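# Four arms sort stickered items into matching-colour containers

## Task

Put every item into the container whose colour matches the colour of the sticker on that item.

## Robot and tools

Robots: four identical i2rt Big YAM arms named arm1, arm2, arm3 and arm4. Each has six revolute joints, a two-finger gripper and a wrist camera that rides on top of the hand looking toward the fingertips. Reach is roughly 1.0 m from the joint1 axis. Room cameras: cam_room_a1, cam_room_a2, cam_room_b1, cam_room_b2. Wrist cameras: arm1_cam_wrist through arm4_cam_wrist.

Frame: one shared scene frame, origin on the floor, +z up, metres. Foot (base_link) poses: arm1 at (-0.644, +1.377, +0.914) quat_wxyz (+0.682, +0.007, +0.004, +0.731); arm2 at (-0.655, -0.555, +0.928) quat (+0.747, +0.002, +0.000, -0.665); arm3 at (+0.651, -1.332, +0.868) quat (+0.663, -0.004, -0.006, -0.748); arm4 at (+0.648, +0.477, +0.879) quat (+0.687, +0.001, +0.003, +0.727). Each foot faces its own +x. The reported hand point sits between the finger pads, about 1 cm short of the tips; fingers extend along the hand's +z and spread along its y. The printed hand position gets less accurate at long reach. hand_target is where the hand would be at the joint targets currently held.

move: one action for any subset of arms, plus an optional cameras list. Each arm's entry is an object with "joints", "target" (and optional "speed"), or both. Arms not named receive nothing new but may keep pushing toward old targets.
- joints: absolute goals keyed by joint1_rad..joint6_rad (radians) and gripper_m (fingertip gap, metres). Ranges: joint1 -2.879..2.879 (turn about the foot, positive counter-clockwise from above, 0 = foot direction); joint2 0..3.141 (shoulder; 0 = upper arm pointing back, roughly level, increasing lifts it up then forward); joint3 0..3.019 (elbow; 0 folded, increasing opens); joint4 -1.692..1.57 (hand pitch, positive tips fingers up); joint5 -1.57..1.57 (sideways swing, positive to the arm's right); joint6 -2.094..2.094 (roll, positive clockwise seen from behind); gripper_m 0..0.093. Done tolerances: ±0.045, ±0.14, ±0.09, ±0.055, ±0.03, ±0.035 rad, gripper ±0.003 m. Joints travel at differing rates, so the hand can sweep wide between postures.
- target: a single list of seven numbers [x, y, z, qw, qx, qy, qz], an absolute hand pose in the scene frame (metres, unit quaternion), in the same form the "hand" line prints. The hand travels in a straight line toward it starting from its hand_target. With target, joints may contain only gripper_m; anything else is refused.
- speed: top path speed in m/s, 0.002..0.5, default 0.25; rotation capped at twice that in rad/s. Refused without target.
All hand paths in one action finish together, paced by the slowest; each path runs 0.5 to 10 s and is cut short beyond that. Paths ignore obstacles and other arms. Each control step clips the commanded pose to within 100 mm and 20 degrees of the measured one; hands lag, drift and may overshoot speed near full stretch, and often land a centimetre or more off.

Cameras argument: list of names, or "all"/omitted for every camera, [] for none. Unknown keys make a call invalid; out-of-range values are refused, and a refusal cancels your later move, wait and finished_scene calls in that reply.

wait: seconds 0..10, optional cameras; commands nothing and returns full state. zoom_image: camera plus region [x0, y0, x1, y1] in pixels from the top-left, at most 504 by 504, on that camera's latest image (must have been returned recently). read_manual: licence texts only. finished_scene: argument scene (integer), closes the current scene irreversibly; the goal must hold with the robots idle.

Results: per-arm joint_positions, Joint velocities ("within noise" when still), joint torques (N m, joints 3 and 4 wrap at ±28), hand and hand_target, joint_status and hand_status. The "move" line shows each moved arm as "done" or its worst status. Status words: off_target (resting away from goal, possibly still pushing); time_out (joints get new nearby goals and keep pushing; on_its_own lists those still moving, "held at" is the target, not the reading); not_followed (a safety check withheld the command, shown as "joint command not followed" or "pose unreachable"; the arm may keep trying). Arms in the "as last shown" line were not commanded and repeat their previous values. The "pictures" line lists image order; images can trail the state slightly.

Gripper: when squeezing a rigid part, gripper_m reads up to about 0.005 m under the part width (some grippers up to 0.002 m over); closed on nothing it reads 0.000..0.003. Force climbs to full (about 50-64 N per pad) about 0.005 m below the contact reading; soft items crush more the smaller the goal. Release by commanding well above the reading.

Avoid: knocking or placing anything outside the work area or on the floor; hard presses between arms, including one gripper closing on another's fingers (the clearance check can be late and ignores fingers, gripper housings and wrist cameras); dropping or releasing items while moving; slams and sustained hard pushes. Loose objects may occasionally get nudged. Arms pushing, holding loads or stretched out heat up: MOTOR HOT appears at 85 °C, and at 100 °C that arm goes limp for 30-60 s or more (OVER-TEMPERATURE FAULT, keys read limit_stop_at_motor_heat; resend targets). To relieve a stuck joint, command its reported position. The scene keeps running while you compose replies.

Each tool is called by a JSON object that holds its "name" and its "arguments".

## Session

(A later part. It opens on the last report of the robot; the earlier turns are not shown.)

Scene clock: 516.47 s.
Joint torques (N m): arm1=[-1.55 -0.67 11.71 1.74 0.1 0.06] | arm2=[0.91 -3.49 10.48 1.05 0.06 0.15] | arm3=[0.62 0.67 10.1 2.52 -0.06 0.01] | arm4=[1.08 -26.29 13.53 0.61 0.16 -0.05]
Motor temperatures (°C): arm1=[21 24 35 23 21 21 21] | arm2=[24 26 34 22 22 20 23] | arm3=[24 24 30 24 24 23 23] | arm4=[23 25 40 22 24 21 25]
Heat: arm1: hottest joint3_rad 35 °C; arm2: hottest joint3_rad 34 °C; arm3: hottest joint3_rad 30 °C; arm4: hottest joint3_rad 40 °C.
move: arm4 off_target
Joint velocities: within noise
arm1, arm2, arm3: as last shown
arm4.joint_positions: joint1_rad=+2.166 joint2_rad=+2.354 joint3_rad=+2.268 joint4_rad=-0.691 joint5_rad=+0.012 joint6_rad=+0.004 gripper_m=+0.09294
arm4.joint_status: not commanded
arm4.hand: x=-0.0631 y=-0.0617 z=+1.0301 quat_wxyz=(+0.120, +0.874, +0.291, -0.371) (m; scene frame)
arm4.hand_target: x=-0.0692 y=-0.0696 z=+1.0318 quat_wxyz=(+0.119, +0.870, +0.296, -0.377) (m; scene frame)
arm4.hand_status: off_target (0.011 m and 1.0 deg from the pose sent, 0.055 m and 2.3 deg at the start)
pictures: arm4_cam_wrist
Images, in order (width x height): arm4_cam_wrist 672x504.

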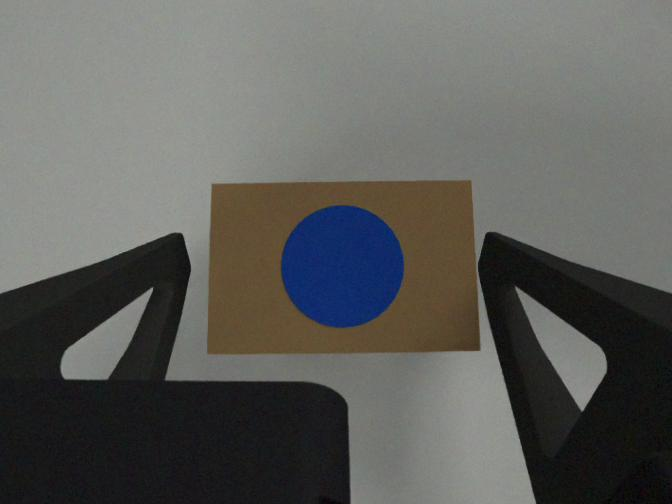

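{"name": "move", "arguments": {"arm4": {"target":[-0.068,-0.068,1.010,0.119,0.870,0.296,-0.376],"speed":0.1}, "cameras": ["arm4_cam_wrist"]}}

{"name": "move", "arguments": {"arm4": {"joints":{"gripper_m":0.055}}, "cameras": ["arm4_cam_wrist"]}}

Scene clock: 521.10 s.
Joint torques (N m): arm1=[-1.49 -0.62 11.64 1.7 0.13 0.09] | arm2=[1.03 -3.43 10.54 1.02 0.05 0.14] | arm3=[0.73 0.73 10.06 2.48 -0.04 0.01] | arm4=[0.67 -26.75 9.17 1.8 0.16 -0.07]
Motor temperatures (°C): arm1=[21 24 35 23 21 21 21] | arm2=[24 26 34 22 22 20 23] | arm3=[24 24 30 24 24 23 23] | arm4=[23 26 41 22 24 21 25]
Heat: arm1: hottest joint3_rad 35 °C; arm2: hottest joint3_rad 34 °C; arm3: hottest joint3_rad 30 °C; arm4: hottest joint3_rad 41 °C.
move: arm4 off_target
Joint velocities: within noise
arm1, arm2, arm3: as last shown
arm4.joint_positions: joint1_rad=+2.166 joint2_rad=+2.354 joint3_rad=+2.268 joint4_rad=-0.664 joint5_rad=+0.012 joint6_rad=+0.004 gripper_m=+0.09294
arm4.joint_status: not commanded
arm4.hand: x=-0.0667 y=-0.0645 z=+1.0349 quat_wxyz=(+0.124, +0.869, +0.289, -0.382) (m; scene frame)
arm4.hand_target: x=-0.0671 y=-0.0675 z=+1.0100 quat_wxyz=(+0.119, +0.870, +0.296, -0.376) (m; scene frame)
arm4.hand_status: off_target (0.025 m and 1.2 deg from the pose sent, 0.022 m and 1.0 deg at the start)
pictures: arm4_cam_wrist
Images, in order (width x height): arm4_cam_wrist 672x504.

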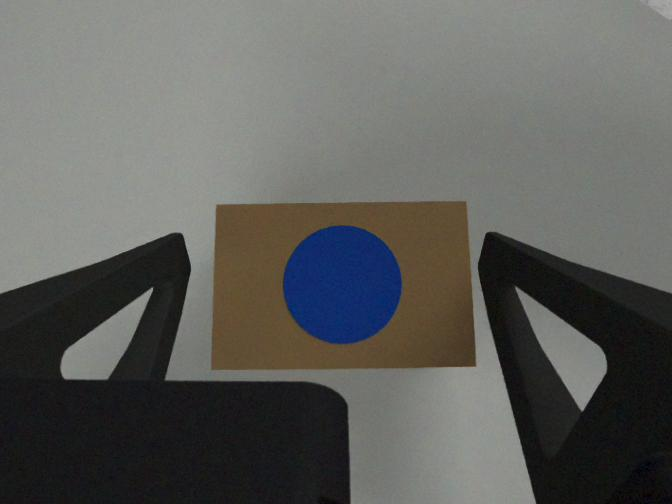

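Scene clock: 521.67 s.
Joint torques (N m): arm1=[-2.14 -0.67 11.67 1.8 0.16 0.09] | arm2=[1.03 -3.37 10.5 1.06 0.06 0.15] | arm3=[0.62 0.62 10.03 2.51 -0.06 0.02] | arm4=[0.97 -26.75 9.22 1.94 0.11 -0.05]
Motor temperatures (°C): arm1=[21 24 35 23 21 21 21] | arm2=[24 26 34 22 22 20 23] | arm3=[24 24 30 24 24 23 23] | arm4=[23 26 41 22 24 21 25]
Heat: arm1: hottest joint3_rad 35 °C; arm2: hottest joint3_rad 34 °C; arm3: hottest joint3_rad 30 °C; arm4: hottest joint3_rad 41 °C.
move: arm4 off_target
Joint velocities: within noise
arm1, arm2, arm3: as last shown
arm4.joint_positions: joint1_rad=+2.166 joint2_rad=+2.354 joint3_rad=+2.268 joint4_rad=-0.664 joint5_rad=+0.013 joint6_rad=+0.003 gripper_m=+0.06933
arm4.joint_status: gripper_m off_target (ended at +0.06936, target +0.05500)
arm4.hand: x=-0.0668 y=-0.0644 z=+1.0349 quat_wxyz=(+0.124, +0.869, +0.289, -0.382) (m; scene frame)
arm4.hand_target: x=-0.0671 y=-0.0675 z=+1.0100 quat_wxyz=(+0.119, +0.870, +0.296, -0.376) (m; scene frame)
arm4.hand_status: not commanded
pictures: arm4_cam_wrist
Images, in order (width x height): arm4_cam_wrist 672x504.

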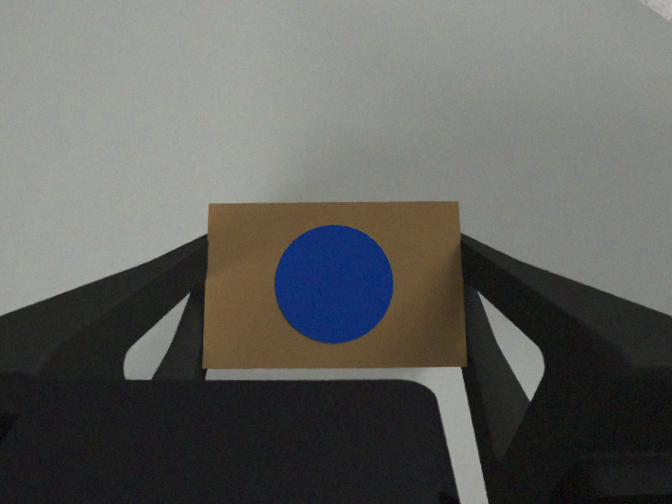

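{"name": "move", "arguments": {"arm4": {"target":[-0.02,-0.03,1.14,0.119,0.870,0.296,-0.376],"speed":0.2}, "cameras": []}}

{"name": "move", "arguments": {"arm4": {"target":[0.345,0.257,1.17,0.123,0.876,0.283,-0.37],"speed":0.35}, "cameras": []}}

{"name": "move", "arguments": {"arm4": {"joints":{"joint1_rad":-1.789}}, "cameras": ["arm4_cam_wrist"]}}

{"name": "move", "arguments": {"arm4": {"target":[1.15,0.397,0.90,-0.3041,-0.0747,-0.949,0.0239],"speed":0.3}, "cameras": ["arm4_cam_wrist"]}}

Scene clock: 533.60 s.
Joint torques (N m): arm1=[-1.61 -1.03 11.67 1.88 0.08 0.12] | arm2=[0.97 -3.37 10.5 1.05 0.05 0.14] | arm3=[0.62 0.73 10.04 2.51 -0.06 0] | arm4=[1.26 -25.82 9.43 0.8 0.08 -0.07]
Motor temperatures (°C): arm1=[21 24 35 23 21 21 21] | arm2=[24 26 34 22 22 20 23] | arm3=[24 24 30 24 24 23 23] | arm4=[23 26 40 22 24 21 26]
Heat: arm1: hottest joint3_rad 35 °C; arm2: hottest joint3_rad 34 °C; arm3: hottest joint3_rad 30 °C; arm4: hottest joint3_rad 40 °C.
move: arm4 done
Joint velocities: within noise
arm1, arm2, arm3: as last shown
arm4.joint_positions: joint1_rad=+2.166 joint2_rad=+2.123 joint3_rad=+2.165 joint4_rad=-0.787 joint5_rad=+0.013 joint6_rad=+0.003 gripper_m=+0.06933
arm4.joint_status: not commanded
arm4.hand: x=-0.0209 y=-0.0295 z=+1.1503 quat_wxyz=(+0.124, +0.868, +0.289, -0.384) (m; scene frame)
arm4.hand_target: x=-0.0199 y=-0.0301 z=+1.1401 quat_wxyz=(+0.119, +0.870, +0.296, -0.376) (m; scene frame)
arm4.hand_status: done (0.010 m and 1.4 deg from the pose sent, 0.120 m and 1.2 deg at the start)
pictures: none
No camera images: "cameras" was empty.

Scene clock: 535.70 s.
Joint torques (N m): arm1=[-0.79 -0.67 11.67 1.87 0.1 0.1] | arm2=[1.14 -3.37 10.48 1.03 0.05 0.14] | arm3=[0.62 0.67 10.03 2.48 -0.05 0] | arm4=[0.15 -3.66 9.47 0.88 -0.05 0.06]
Motor temperatures (°C): arm1=[21 24 35 23 21 21 21] | arm2=[23 26 34 22 22 20 23] | arm3=[24 24 30 24 24 23 23] | arm4=[23 26 40 22 24 21 26]
Heat: arm1: hottest joint3_rad 35 °C; arm2: hottest joint3_rad 34 °C; arm3: hottest joint3_rad 30 °C; arm4: hottest joint3_rad 40 °C.
move: arm4 done
Joint velocities: within noise
arm1.joint_positions: joint1_rad=-2.250 joint2_rad=+0.835 joint3_rad=+0.836 joint4_rad=-1.006 joint5_rad=-0.001 joint6_rad=-0.003 gripper_m=+0.08496
arm1.joint_status: not commanded
arm1.hand: x=-0.3682 y=+1.1860 z=+1.1587 quat_wxyz=(-0.259, -0.287, -0.918, +0.085) (m; scene frame)
arm1.hand_target: x=-0.3642 y=+1.1840 z=+1.1599 quat_wxyz=(-0.263, -0.288, -0.917, +0.086) (m; scene frame)
arm1.hand_status: not commanded
arm2: as last shown
arm3.joint_positions: joint1_rad=-1.791 joint2_rad=+0.321 joint3_rad=+0.541 joint4_rad=-0.250 joint5_rad=+0.001 joint6_rad=-0.006 gripper_m=+0.09401
arm3.joint_status: not commanded
arm3.hand: x=+0.3657 y=-1.2245 z=+1.2565 quat_wxyz=(+0.116, -0.708, +0.125, +0.685) (m; scene frame)
arm3.hand_target: x=+0.3689 y=-1.2229 z=+1.2654 quat_wxyz=(+0.118, -0.697, +0.128, +0.695) (m; scene frame)
arm3.hand_status: not commanded
arm4.joint_positions: joint1_rad=+2.152 joint2_rad=+0.825 joint3_rad=+0.848 joint4_rad=-0.775 joint5_rad=+0.000 joint6_rad=+0.003 gripper_m=+0.06933
arm4.joint_status: not commanded
arm4.hand: x=+0.3467 y=+0.2547 z=+1.1771 quat_wxyz=(+0.126, +0.870, +0.286, -0.381) (m; scene frame)
arm4.hand_target: x=+0.3451 y=+0.2570 z=+1.1702 quat_wxyz=(+0.123, +0.876, +0.283, -0.370) (m; scene frame)
arm4.hand_status: done (0.008 m and 1.5 deg from the pose sent, 0.465 m and 2.0 deg at the start)
pictures: none
No camera images: "cameras" was empty.

Scene clock: 538.33 s.
Joint torques (N m): arm1=[-1.44 -0.44 11.93 1.89 0.1 0.07] | arm2=[1.03 -3.43 10.5 1.01 0.05 0.15] | arm3=[0.67 0.79 10 2.47 -0.04 0] | arm4=[0.67 -4.42 9.46 0.83 -0.02 0.06]
Motor temperatures (°C): arm1=[21 24 35 23 21 21 21] | arm2=[23 26 34 22 22 20 23] | arm3=[24 24 30 24 24 23 23] | arm4=[23 26 40 22 24 21 26]
Heat: arm1: hottest joint3_rad 35 °C; arm2: hottest joint3_rad 34 °C; arm3: hottest joint3_rad 30 °C; arm4: hottest joint3_rad 40 °C.
move: arm4 done
Joint velocities: within noise
arm1, arm3: as last shown
arm2.joint_positions: joint1_rad=+2.157 joint2_rad=+0.828 joint3_rad=+0.894 joint4_rad=-1.256 joint5_rad=-0.001 joint6_rad=-0.009 gripper_m=+0.09292
arm2.joint_status: not commanded
arm2.hand: x=-0.4357 y=-0.3699 z=+1.1814 quat_wxyz=(-0.179, +0.342, -0.920, -0.066) (m; scene frame)
arm2.hand_target: x=-0.4396 y=-0.3723 z=+1.1702 quat_wxyz=(-0.161, +0.341, -0.924, -0.060) (m; scene frame)
arm2.hand_status: not commanded
arm4.joint_positions: joint1_rad=-1.787 joint2_rad=+0.837 joint3_rad=+0.848 joint4_rad=-0.775 joint5_rad=+0.000 joint6_rad=+0.003 gripper_m=+0.06942
arm4.joint_status: all done
arm4.hand: x=+1.0226 y=+0.4176 z=+1.1691 quat_wxyz=(-0.390, -0.074, -0.917, +0.032) (m; scene frame)
arm4.hand_target: x=+1.0205 y=+0.4178 z=+1.1664 quat_wxyz=(-0.384, -0.076, -0.920, +0.031) (m; scene frame)
arm4.hand_status: not commanded
pictures: arm4_cam_wrist
Images, in order (width x height): arm4_cam_wrist 672x504.

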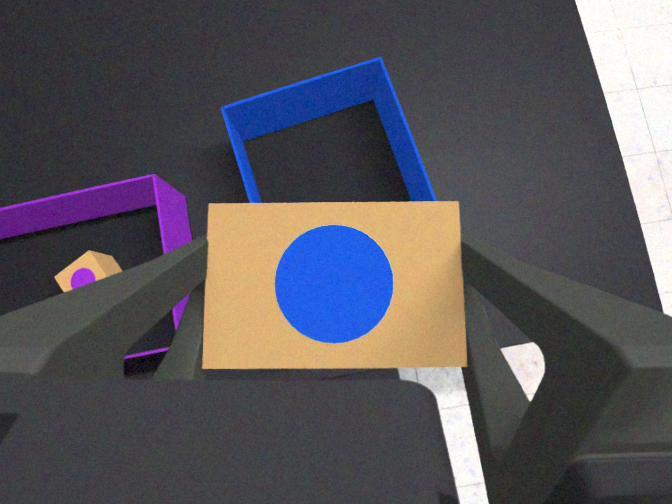

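Scene clock: 540.17 s.
Joint torques (N m): arm1=[-1.55 -1.03 11.84 1.84 0.12 0.04] | arm2=[0.97 -3.37 10.52 1.01 0.06 0.15] | arm3=[0.5 0.67 10.04 2.54 -0.05 0.01] | arm4=[0.56 -13.74 8.95 1.37 -0.02 -0.01]
Motor temperatures (°C): arm1=[21 24 35 23 21 21 21] | arm2=[23 26 34 22 22 20 23] | arm3=[24 24 30 24 24 23 23] | arm4=[23 26 40 22 24 21 26]
Heat: arm1: hottest joint3_rad 35 °C; arm2: hottest joint3_rad 34 °C; arm3: hottest joint3_rad 30 °C; arm4: hottest joint3_rad 40 °C.
move: arm4 off_target
Joint velocities: within noise
arm1, arm2, arm3: as last shown
arm4.joint_positions: joint1_rad=-1.787 joint2_rad=+1.620 joint3_rad=+0.743 joint4_rad=-0.131 joint5_rad=-0.001 joint6_rad=+0.003 gripper_m=+0.06942
arm4.joint_status: not commanded
arm4.hand: x=+1.1255 y=+0.4000 z=+0.8807 quat_wxyz=(-0.275, -0.078, -0.958, +0.023) (m; scene frame)
arm4.hand_target: x=+1.1487 y=+0.3972 z=+0.9006 quat_wxyz=(-0.304, -0.075, -0.949, +0.024) (m; scene frame)
arm4.hand_status: off_target (0.031 m and 3.5 deg from the pose sent, 0.298 m and 10.5 deg at the start)
pictures: arm4_cam_wrist
Images, in order (width x height): arm4_cam_wrist 672x504.

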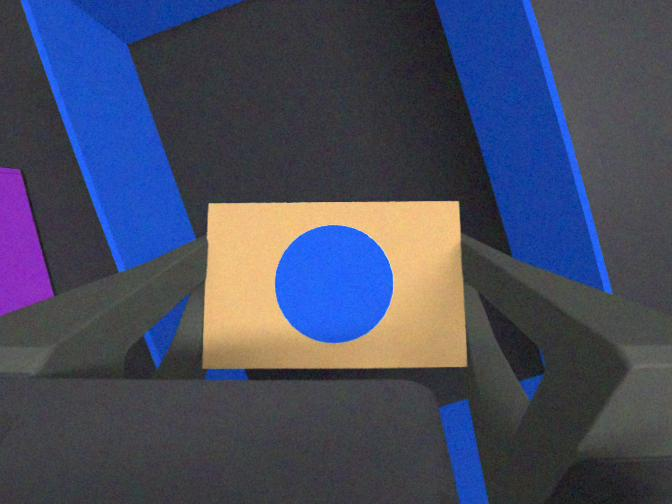

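{"name": "move", "arguments": {"arm4": {"target":[1.175,0.393,0.80,-0.3041,-0.0747,-0.949,0.0239],"speed":0.2}, "cameras": ["arm4_cam_wrist"]}}

{"name": "move", "arguments": {"arm4": {"target":[1.175,0.393,0.765,-0.3041,-0.0747,-0.949,0.0239],"speed":0.1}, "cameras": ["arm4_cam_wrist"]}}

{"name": "move", "arguments": {"arm4": {"target":[1.175,0.393,0.75,-0.3041,-0.0747,-0.949,0.0239],"speed":0.05}, "cameras": ["arm4_cam_wrist"]}}

Scene clock: 545.40 s.
Joint torques (N m): arm1=[-1.32 -0.21 11.81 1.65 0.11 0.07] | arm2=[1.03 -3.37 10.5 1.03 0.05 0.15] | arm3=[0.5 0.73 10.03 2.51 -0.05 0] | arm4=[0.97 -14.8 6.79 1.36 -0.04 0.04]
Motor temperatures (°C): arm1=[21 24 35 23 21 21 21] | arm2=[23 26 34 22 22 20 23] | arm3=[24 24 30 24 24 23 23] | arm4=[23 26 39 22 24 21 26]
Heat: arm1: hottest joint3_rad 35 °C; arm2: hottest joint3_rad 34 °C; arm3: hottest joint3_rad 30 °C; arm4: hottest joint3_rad 39 °C.
move: arm4 off_target
Joint velocities: within noise
arm1, arm2, arm3: as last shown
arm4.joint_positions: joint1_rad=-1.787 joint2_rad=+1.912 joint3_rad=+0.793 joint4_rad=+0.133 joint5_rad=-0.001 joint6_rad=+0.003 gripper_m=+0.06942
arm4.joint_status: not commanded
arm4.hand: x=+1.1556 y=+0.3948 z=+0.7926 quat_wxyz=(-0.285, -0.077, -0.955, +0.024) (m; scene frame)
arm4.hand_target: x=+1.1743 y=+0.3931 z=+0.8006 quat_wxyz=(-0.304, -0.075, -0.949, +0.024) (m; scene frame)
arm4.hand_status: off_target (0.021 m and 2.3 deg from the pose sent, 0.095 m and 3.5 deg at the start)
pictures: arm4_cam_wrist
Images, in order (width x height): arm4_cam_wrist 672x504.

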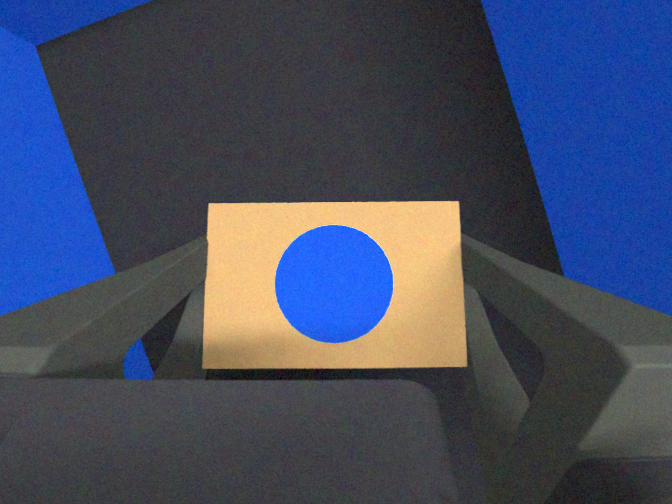

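Scene clock: 546.43 s.
Joint torques (N m): arm1=[-1.26 -0.73 11.78 1.87 0.12 0.09] | arm2=[1.03 -3.49 10.51 1.02 0.06 0.14] | arm3=[0.56 0.67 10.06 2.5 -0.06 0] | arm4=[0.44 -15.38 5.93 1.58 0.01 0.03]
Motor temperatures (°C): arm1=[21 24 35 23 21 21 21] | arm2=[23 25 34 22 22 20 23] | arm3=[24 24 30 24 24 23 23] | arm4=[23 26 39 22 24 21 26]
Heat: arm1: hottest joint3_rad 35 °C; arm2: hottest joint3_rad 34 °C; arm3: hottest joint3_rad 30 °C; arm4: hottest joint3_rad 39 °C.
move: arm4 off_target
Joint velocities: within noise
arm1, arm2, arm3: as last shown
arm4.joint_positions: joint1_rad=-1.787 joint2_rad=+2.003 joint3_rad=+0.803 joint4_rad=+0.223 joint5_rad=-0.001 joint6_rad=+0.003 gripper_m=+0.06942
arm4.joint_status: not commanded
arm4.hand: x=+1.1586 y=+0.3942 z=+0.7628 quat_wxyz=(-0.289, -0.077, -0.954, +0.024) (m; scene frame)
arm4.hand_target: x=+1.1745 y=+0.3931 z=+0.7655 quat_wxyz=(-0.304, -0.075, -0.949, +0.024) (m; scene frame)
arm4.hand_status: off_target (0.017 m and 1.8 deg from the pose sent, 0.034 m and 2.3 deg at the start)
pictures: arm4_cam_wrist
Images, in order (width x height): arm4_cam_wrist 672x504.

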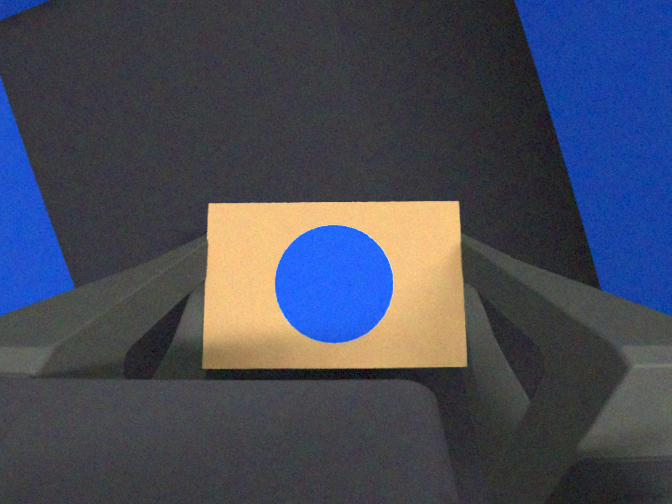

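Scene clock: 547.40 s.
Joint torques (N m): arm1=[-1.67 -1.14 11.88 1.74 0.11 0.09] | arm2=[0.97 -3.43 10.51 1.05 0.06 0.14] | arm3=[0.79 0.62 10.06 2.5 -0.05 0.01] | arm4=[0.91 -13.92 5.48 1.37 -0.02 0.05]
Motor temperatures (°C): arm1=[21 24 35 23 21 21 21] | arm2=[23 25 34 22 22 20 23] | arm3=[24 24 30 24 24 23 23] | arm4=[23 26 39 22 24 21 26]
Heat: arm1: hottest joint3_rad 35 °C; arm2: hottest joint3_rad 34 °C; arm3: hottest joint3_rad 30 °C; arm4: hottest joint3_rad 39 °C.
move: arm4 off_target
Joint velocities: within noise
arm1, arm2, arm3: as last shown
arm4.joint_positions: joint1_rad=-1.787 joint2_rad=+2.027 joint3_rad=+0.815 joint4_rad=+0.265 joint5_rad=-0.001 joint6_rad=+0.003 gripper_m=+0.06942
arm4.joint_status: not commanded
arm4.hand: x=+1.1681 y=+0.3926 z=+0.7604 quat_wxyz=(-0.304, -0.077, -0.949, +0.025) (m; scene frame)
arm4.hand_target: x=+1.1744 y=+0.3931 z=+0.7502 quat_wxyz=(-0.304, -0.075, -0.949, +0.024) (m; scene frame)
arm4.hand_status: off_target (0.012 m and 0.3 deg from the pose sent, 0.021 m and 1.8 deg at the start)
pictures: arm4_cam_wrist
Images, in order (width x height): arm4_cam_wrist 672x504.

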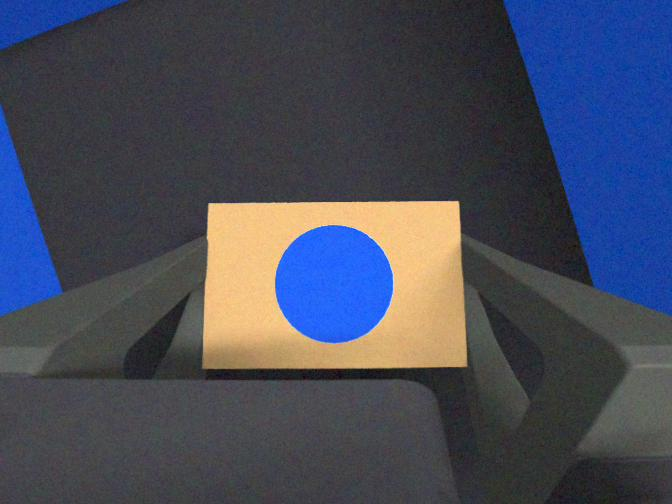

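{"name": "move", "arguments": {"arm4": {"joints":{"gripper_m":0.088}}, "cameras": ["arm4_cam_wrist"]}}

{"name": "move", "arguments": {"arm4": {"target":[1.085,0.41,0.90,-0.3041,-0.0747,-0.949,0.0239],"speed":0.2}, "cameras": ["arm4_cam_wrist"]}}

Scene clock: 552.27 s.
Joint torques (N m): arm1=[-1.14 -0.44 11.77 1.77 0.05 0.11] | arm2=[0.97 -3.37 10.52 1.05 0.06 0.15] | arm3=[0.67 0.67 10.04 2.51 -0.05 0] | arm4=[1.08 -14.39 5.35 1.25 0.04 0.04]
Motor temperatures (°C): arm1=[21 24 35 23 21 21 21] | arm2=[23 25 34 22 22 20 23] | arm3=[24 24 30 24 24 23 23] | arm4=[23 26 38 22 24 21 26]
Heat: arm1: hottest joint3_rad 35 °C; arm2: hottest joint3_rad 34 °C; arm3: hottest joint3_rad 30 °C; arm4: hottest joint3_rad 38 °C.
move: arm4 done
Joint velocities: within noise
arm1, arm2, arm3: as last shown
arm4.joint_positions: joint1_rad=-1.787 joint2_rad=+2.035 joint3_rad=+0.815 joint4_rad=+0.265 joint5_rad=-0.001 joint6_rad=+0.003 gripper_m=+0.08791
arm4.joint_status: all done
arm4.hand: x=+1.1661 y=+0.3929 z=+0.7562 quat_wxyz=(-0.300, -0.077, -0.950, +0.025) (m; scene frame)
arm4.hand_target: x=+1.1745 y=+0.3931 z=+0.7503 quat_wxyz=(-0.304, -0.075, -0.949, +0.024) (m; scene frame)
arm4.hand_status: not commanded
pictures: arm4_cam_wrist
Images, in order (width x height): arm4_cam_wrist 672x504.

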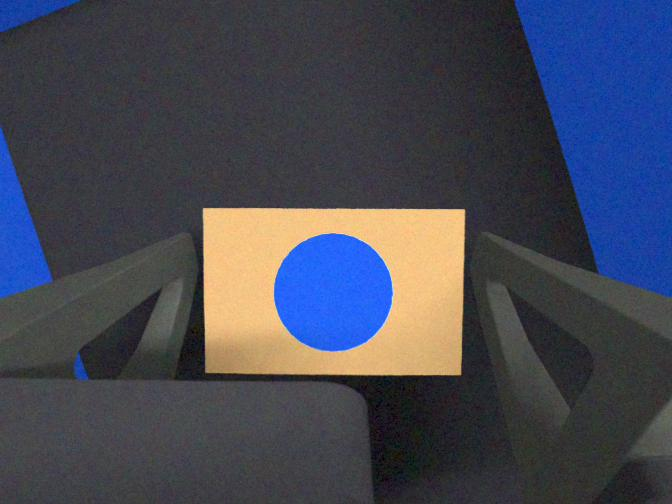

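Scene clock: 553.80 s.
Joint torques (N m): arm1=[-1.32 -1.55 11.73 1.73 0.06 0.07] | arm2=[1.08 -3.43 10.5 1.05 0.06 0.15] | arm3=[0.62 0.73 10.06 2.5 -0.05 0.01] | arm4=[1.44 -10.17 6.02 0.59 0.1 0.06]
Motor temperatures (°C): arm1=[21 24 35 23 21 21 21] | arm2=[23 25 34 22 22 20 23] | arm3=[24 24 30 24 24 23 23] | arm4=[23 26 38 22 24 21 26]
Heat: arm1: hottest joint3_rad 35 °C; arm2: hottest joint3_rad 34 °C; arm3: hottest joint3_rad 30 °C; arm4: hottest joint3_rad 38 °C.
move: arm4 done
Joint velocities: within noise
arm1, arm2, arm3: as last shown
arm4.joint_positions: joint1_rad=-1.787 joint2_rad=+1.466 joint3_rad=+0.606 joint4_rad=-0.066 joint5_rad=-0.001 joint6_rad=+0.003 gripper_m=+0.08791
arm4.joint_status: not commanded
arm4.hand: x=+1.0891 y=+0.4060 z=+0.9056 quat_wxyz=(-0.314, -0.076, -0.946, +0.026) (m; scene frame)
arm4.hand_target: x=+1.0850 y=+0.4099 z=+0.9001 quat_wxyz=(-0.304, -0.075, -0.949, +0.024) (m; scene frame)
arm4.hand_status: done (0.008 m and 1.2 deg from the pose sent, 0.166 m and 0.5 deg at the start)
pictures: arm4_cam_wrist
Images, in order (width x height): arm4_cam_wrist 672x504.

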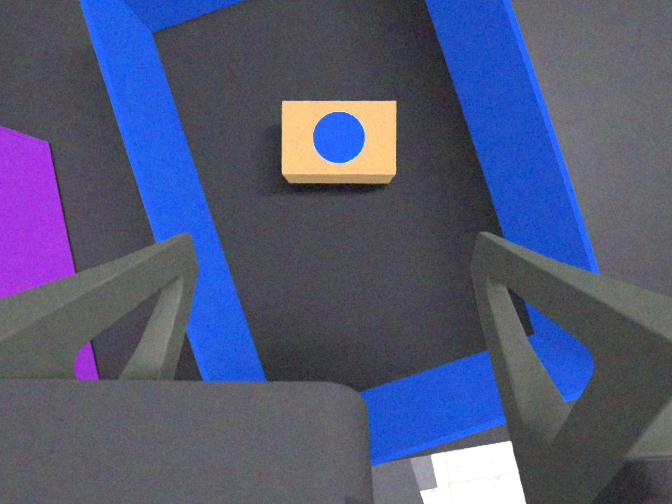

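{"name": "finished_scene", "arguments": {"scene": 1}}

The scene is finished: the task was done.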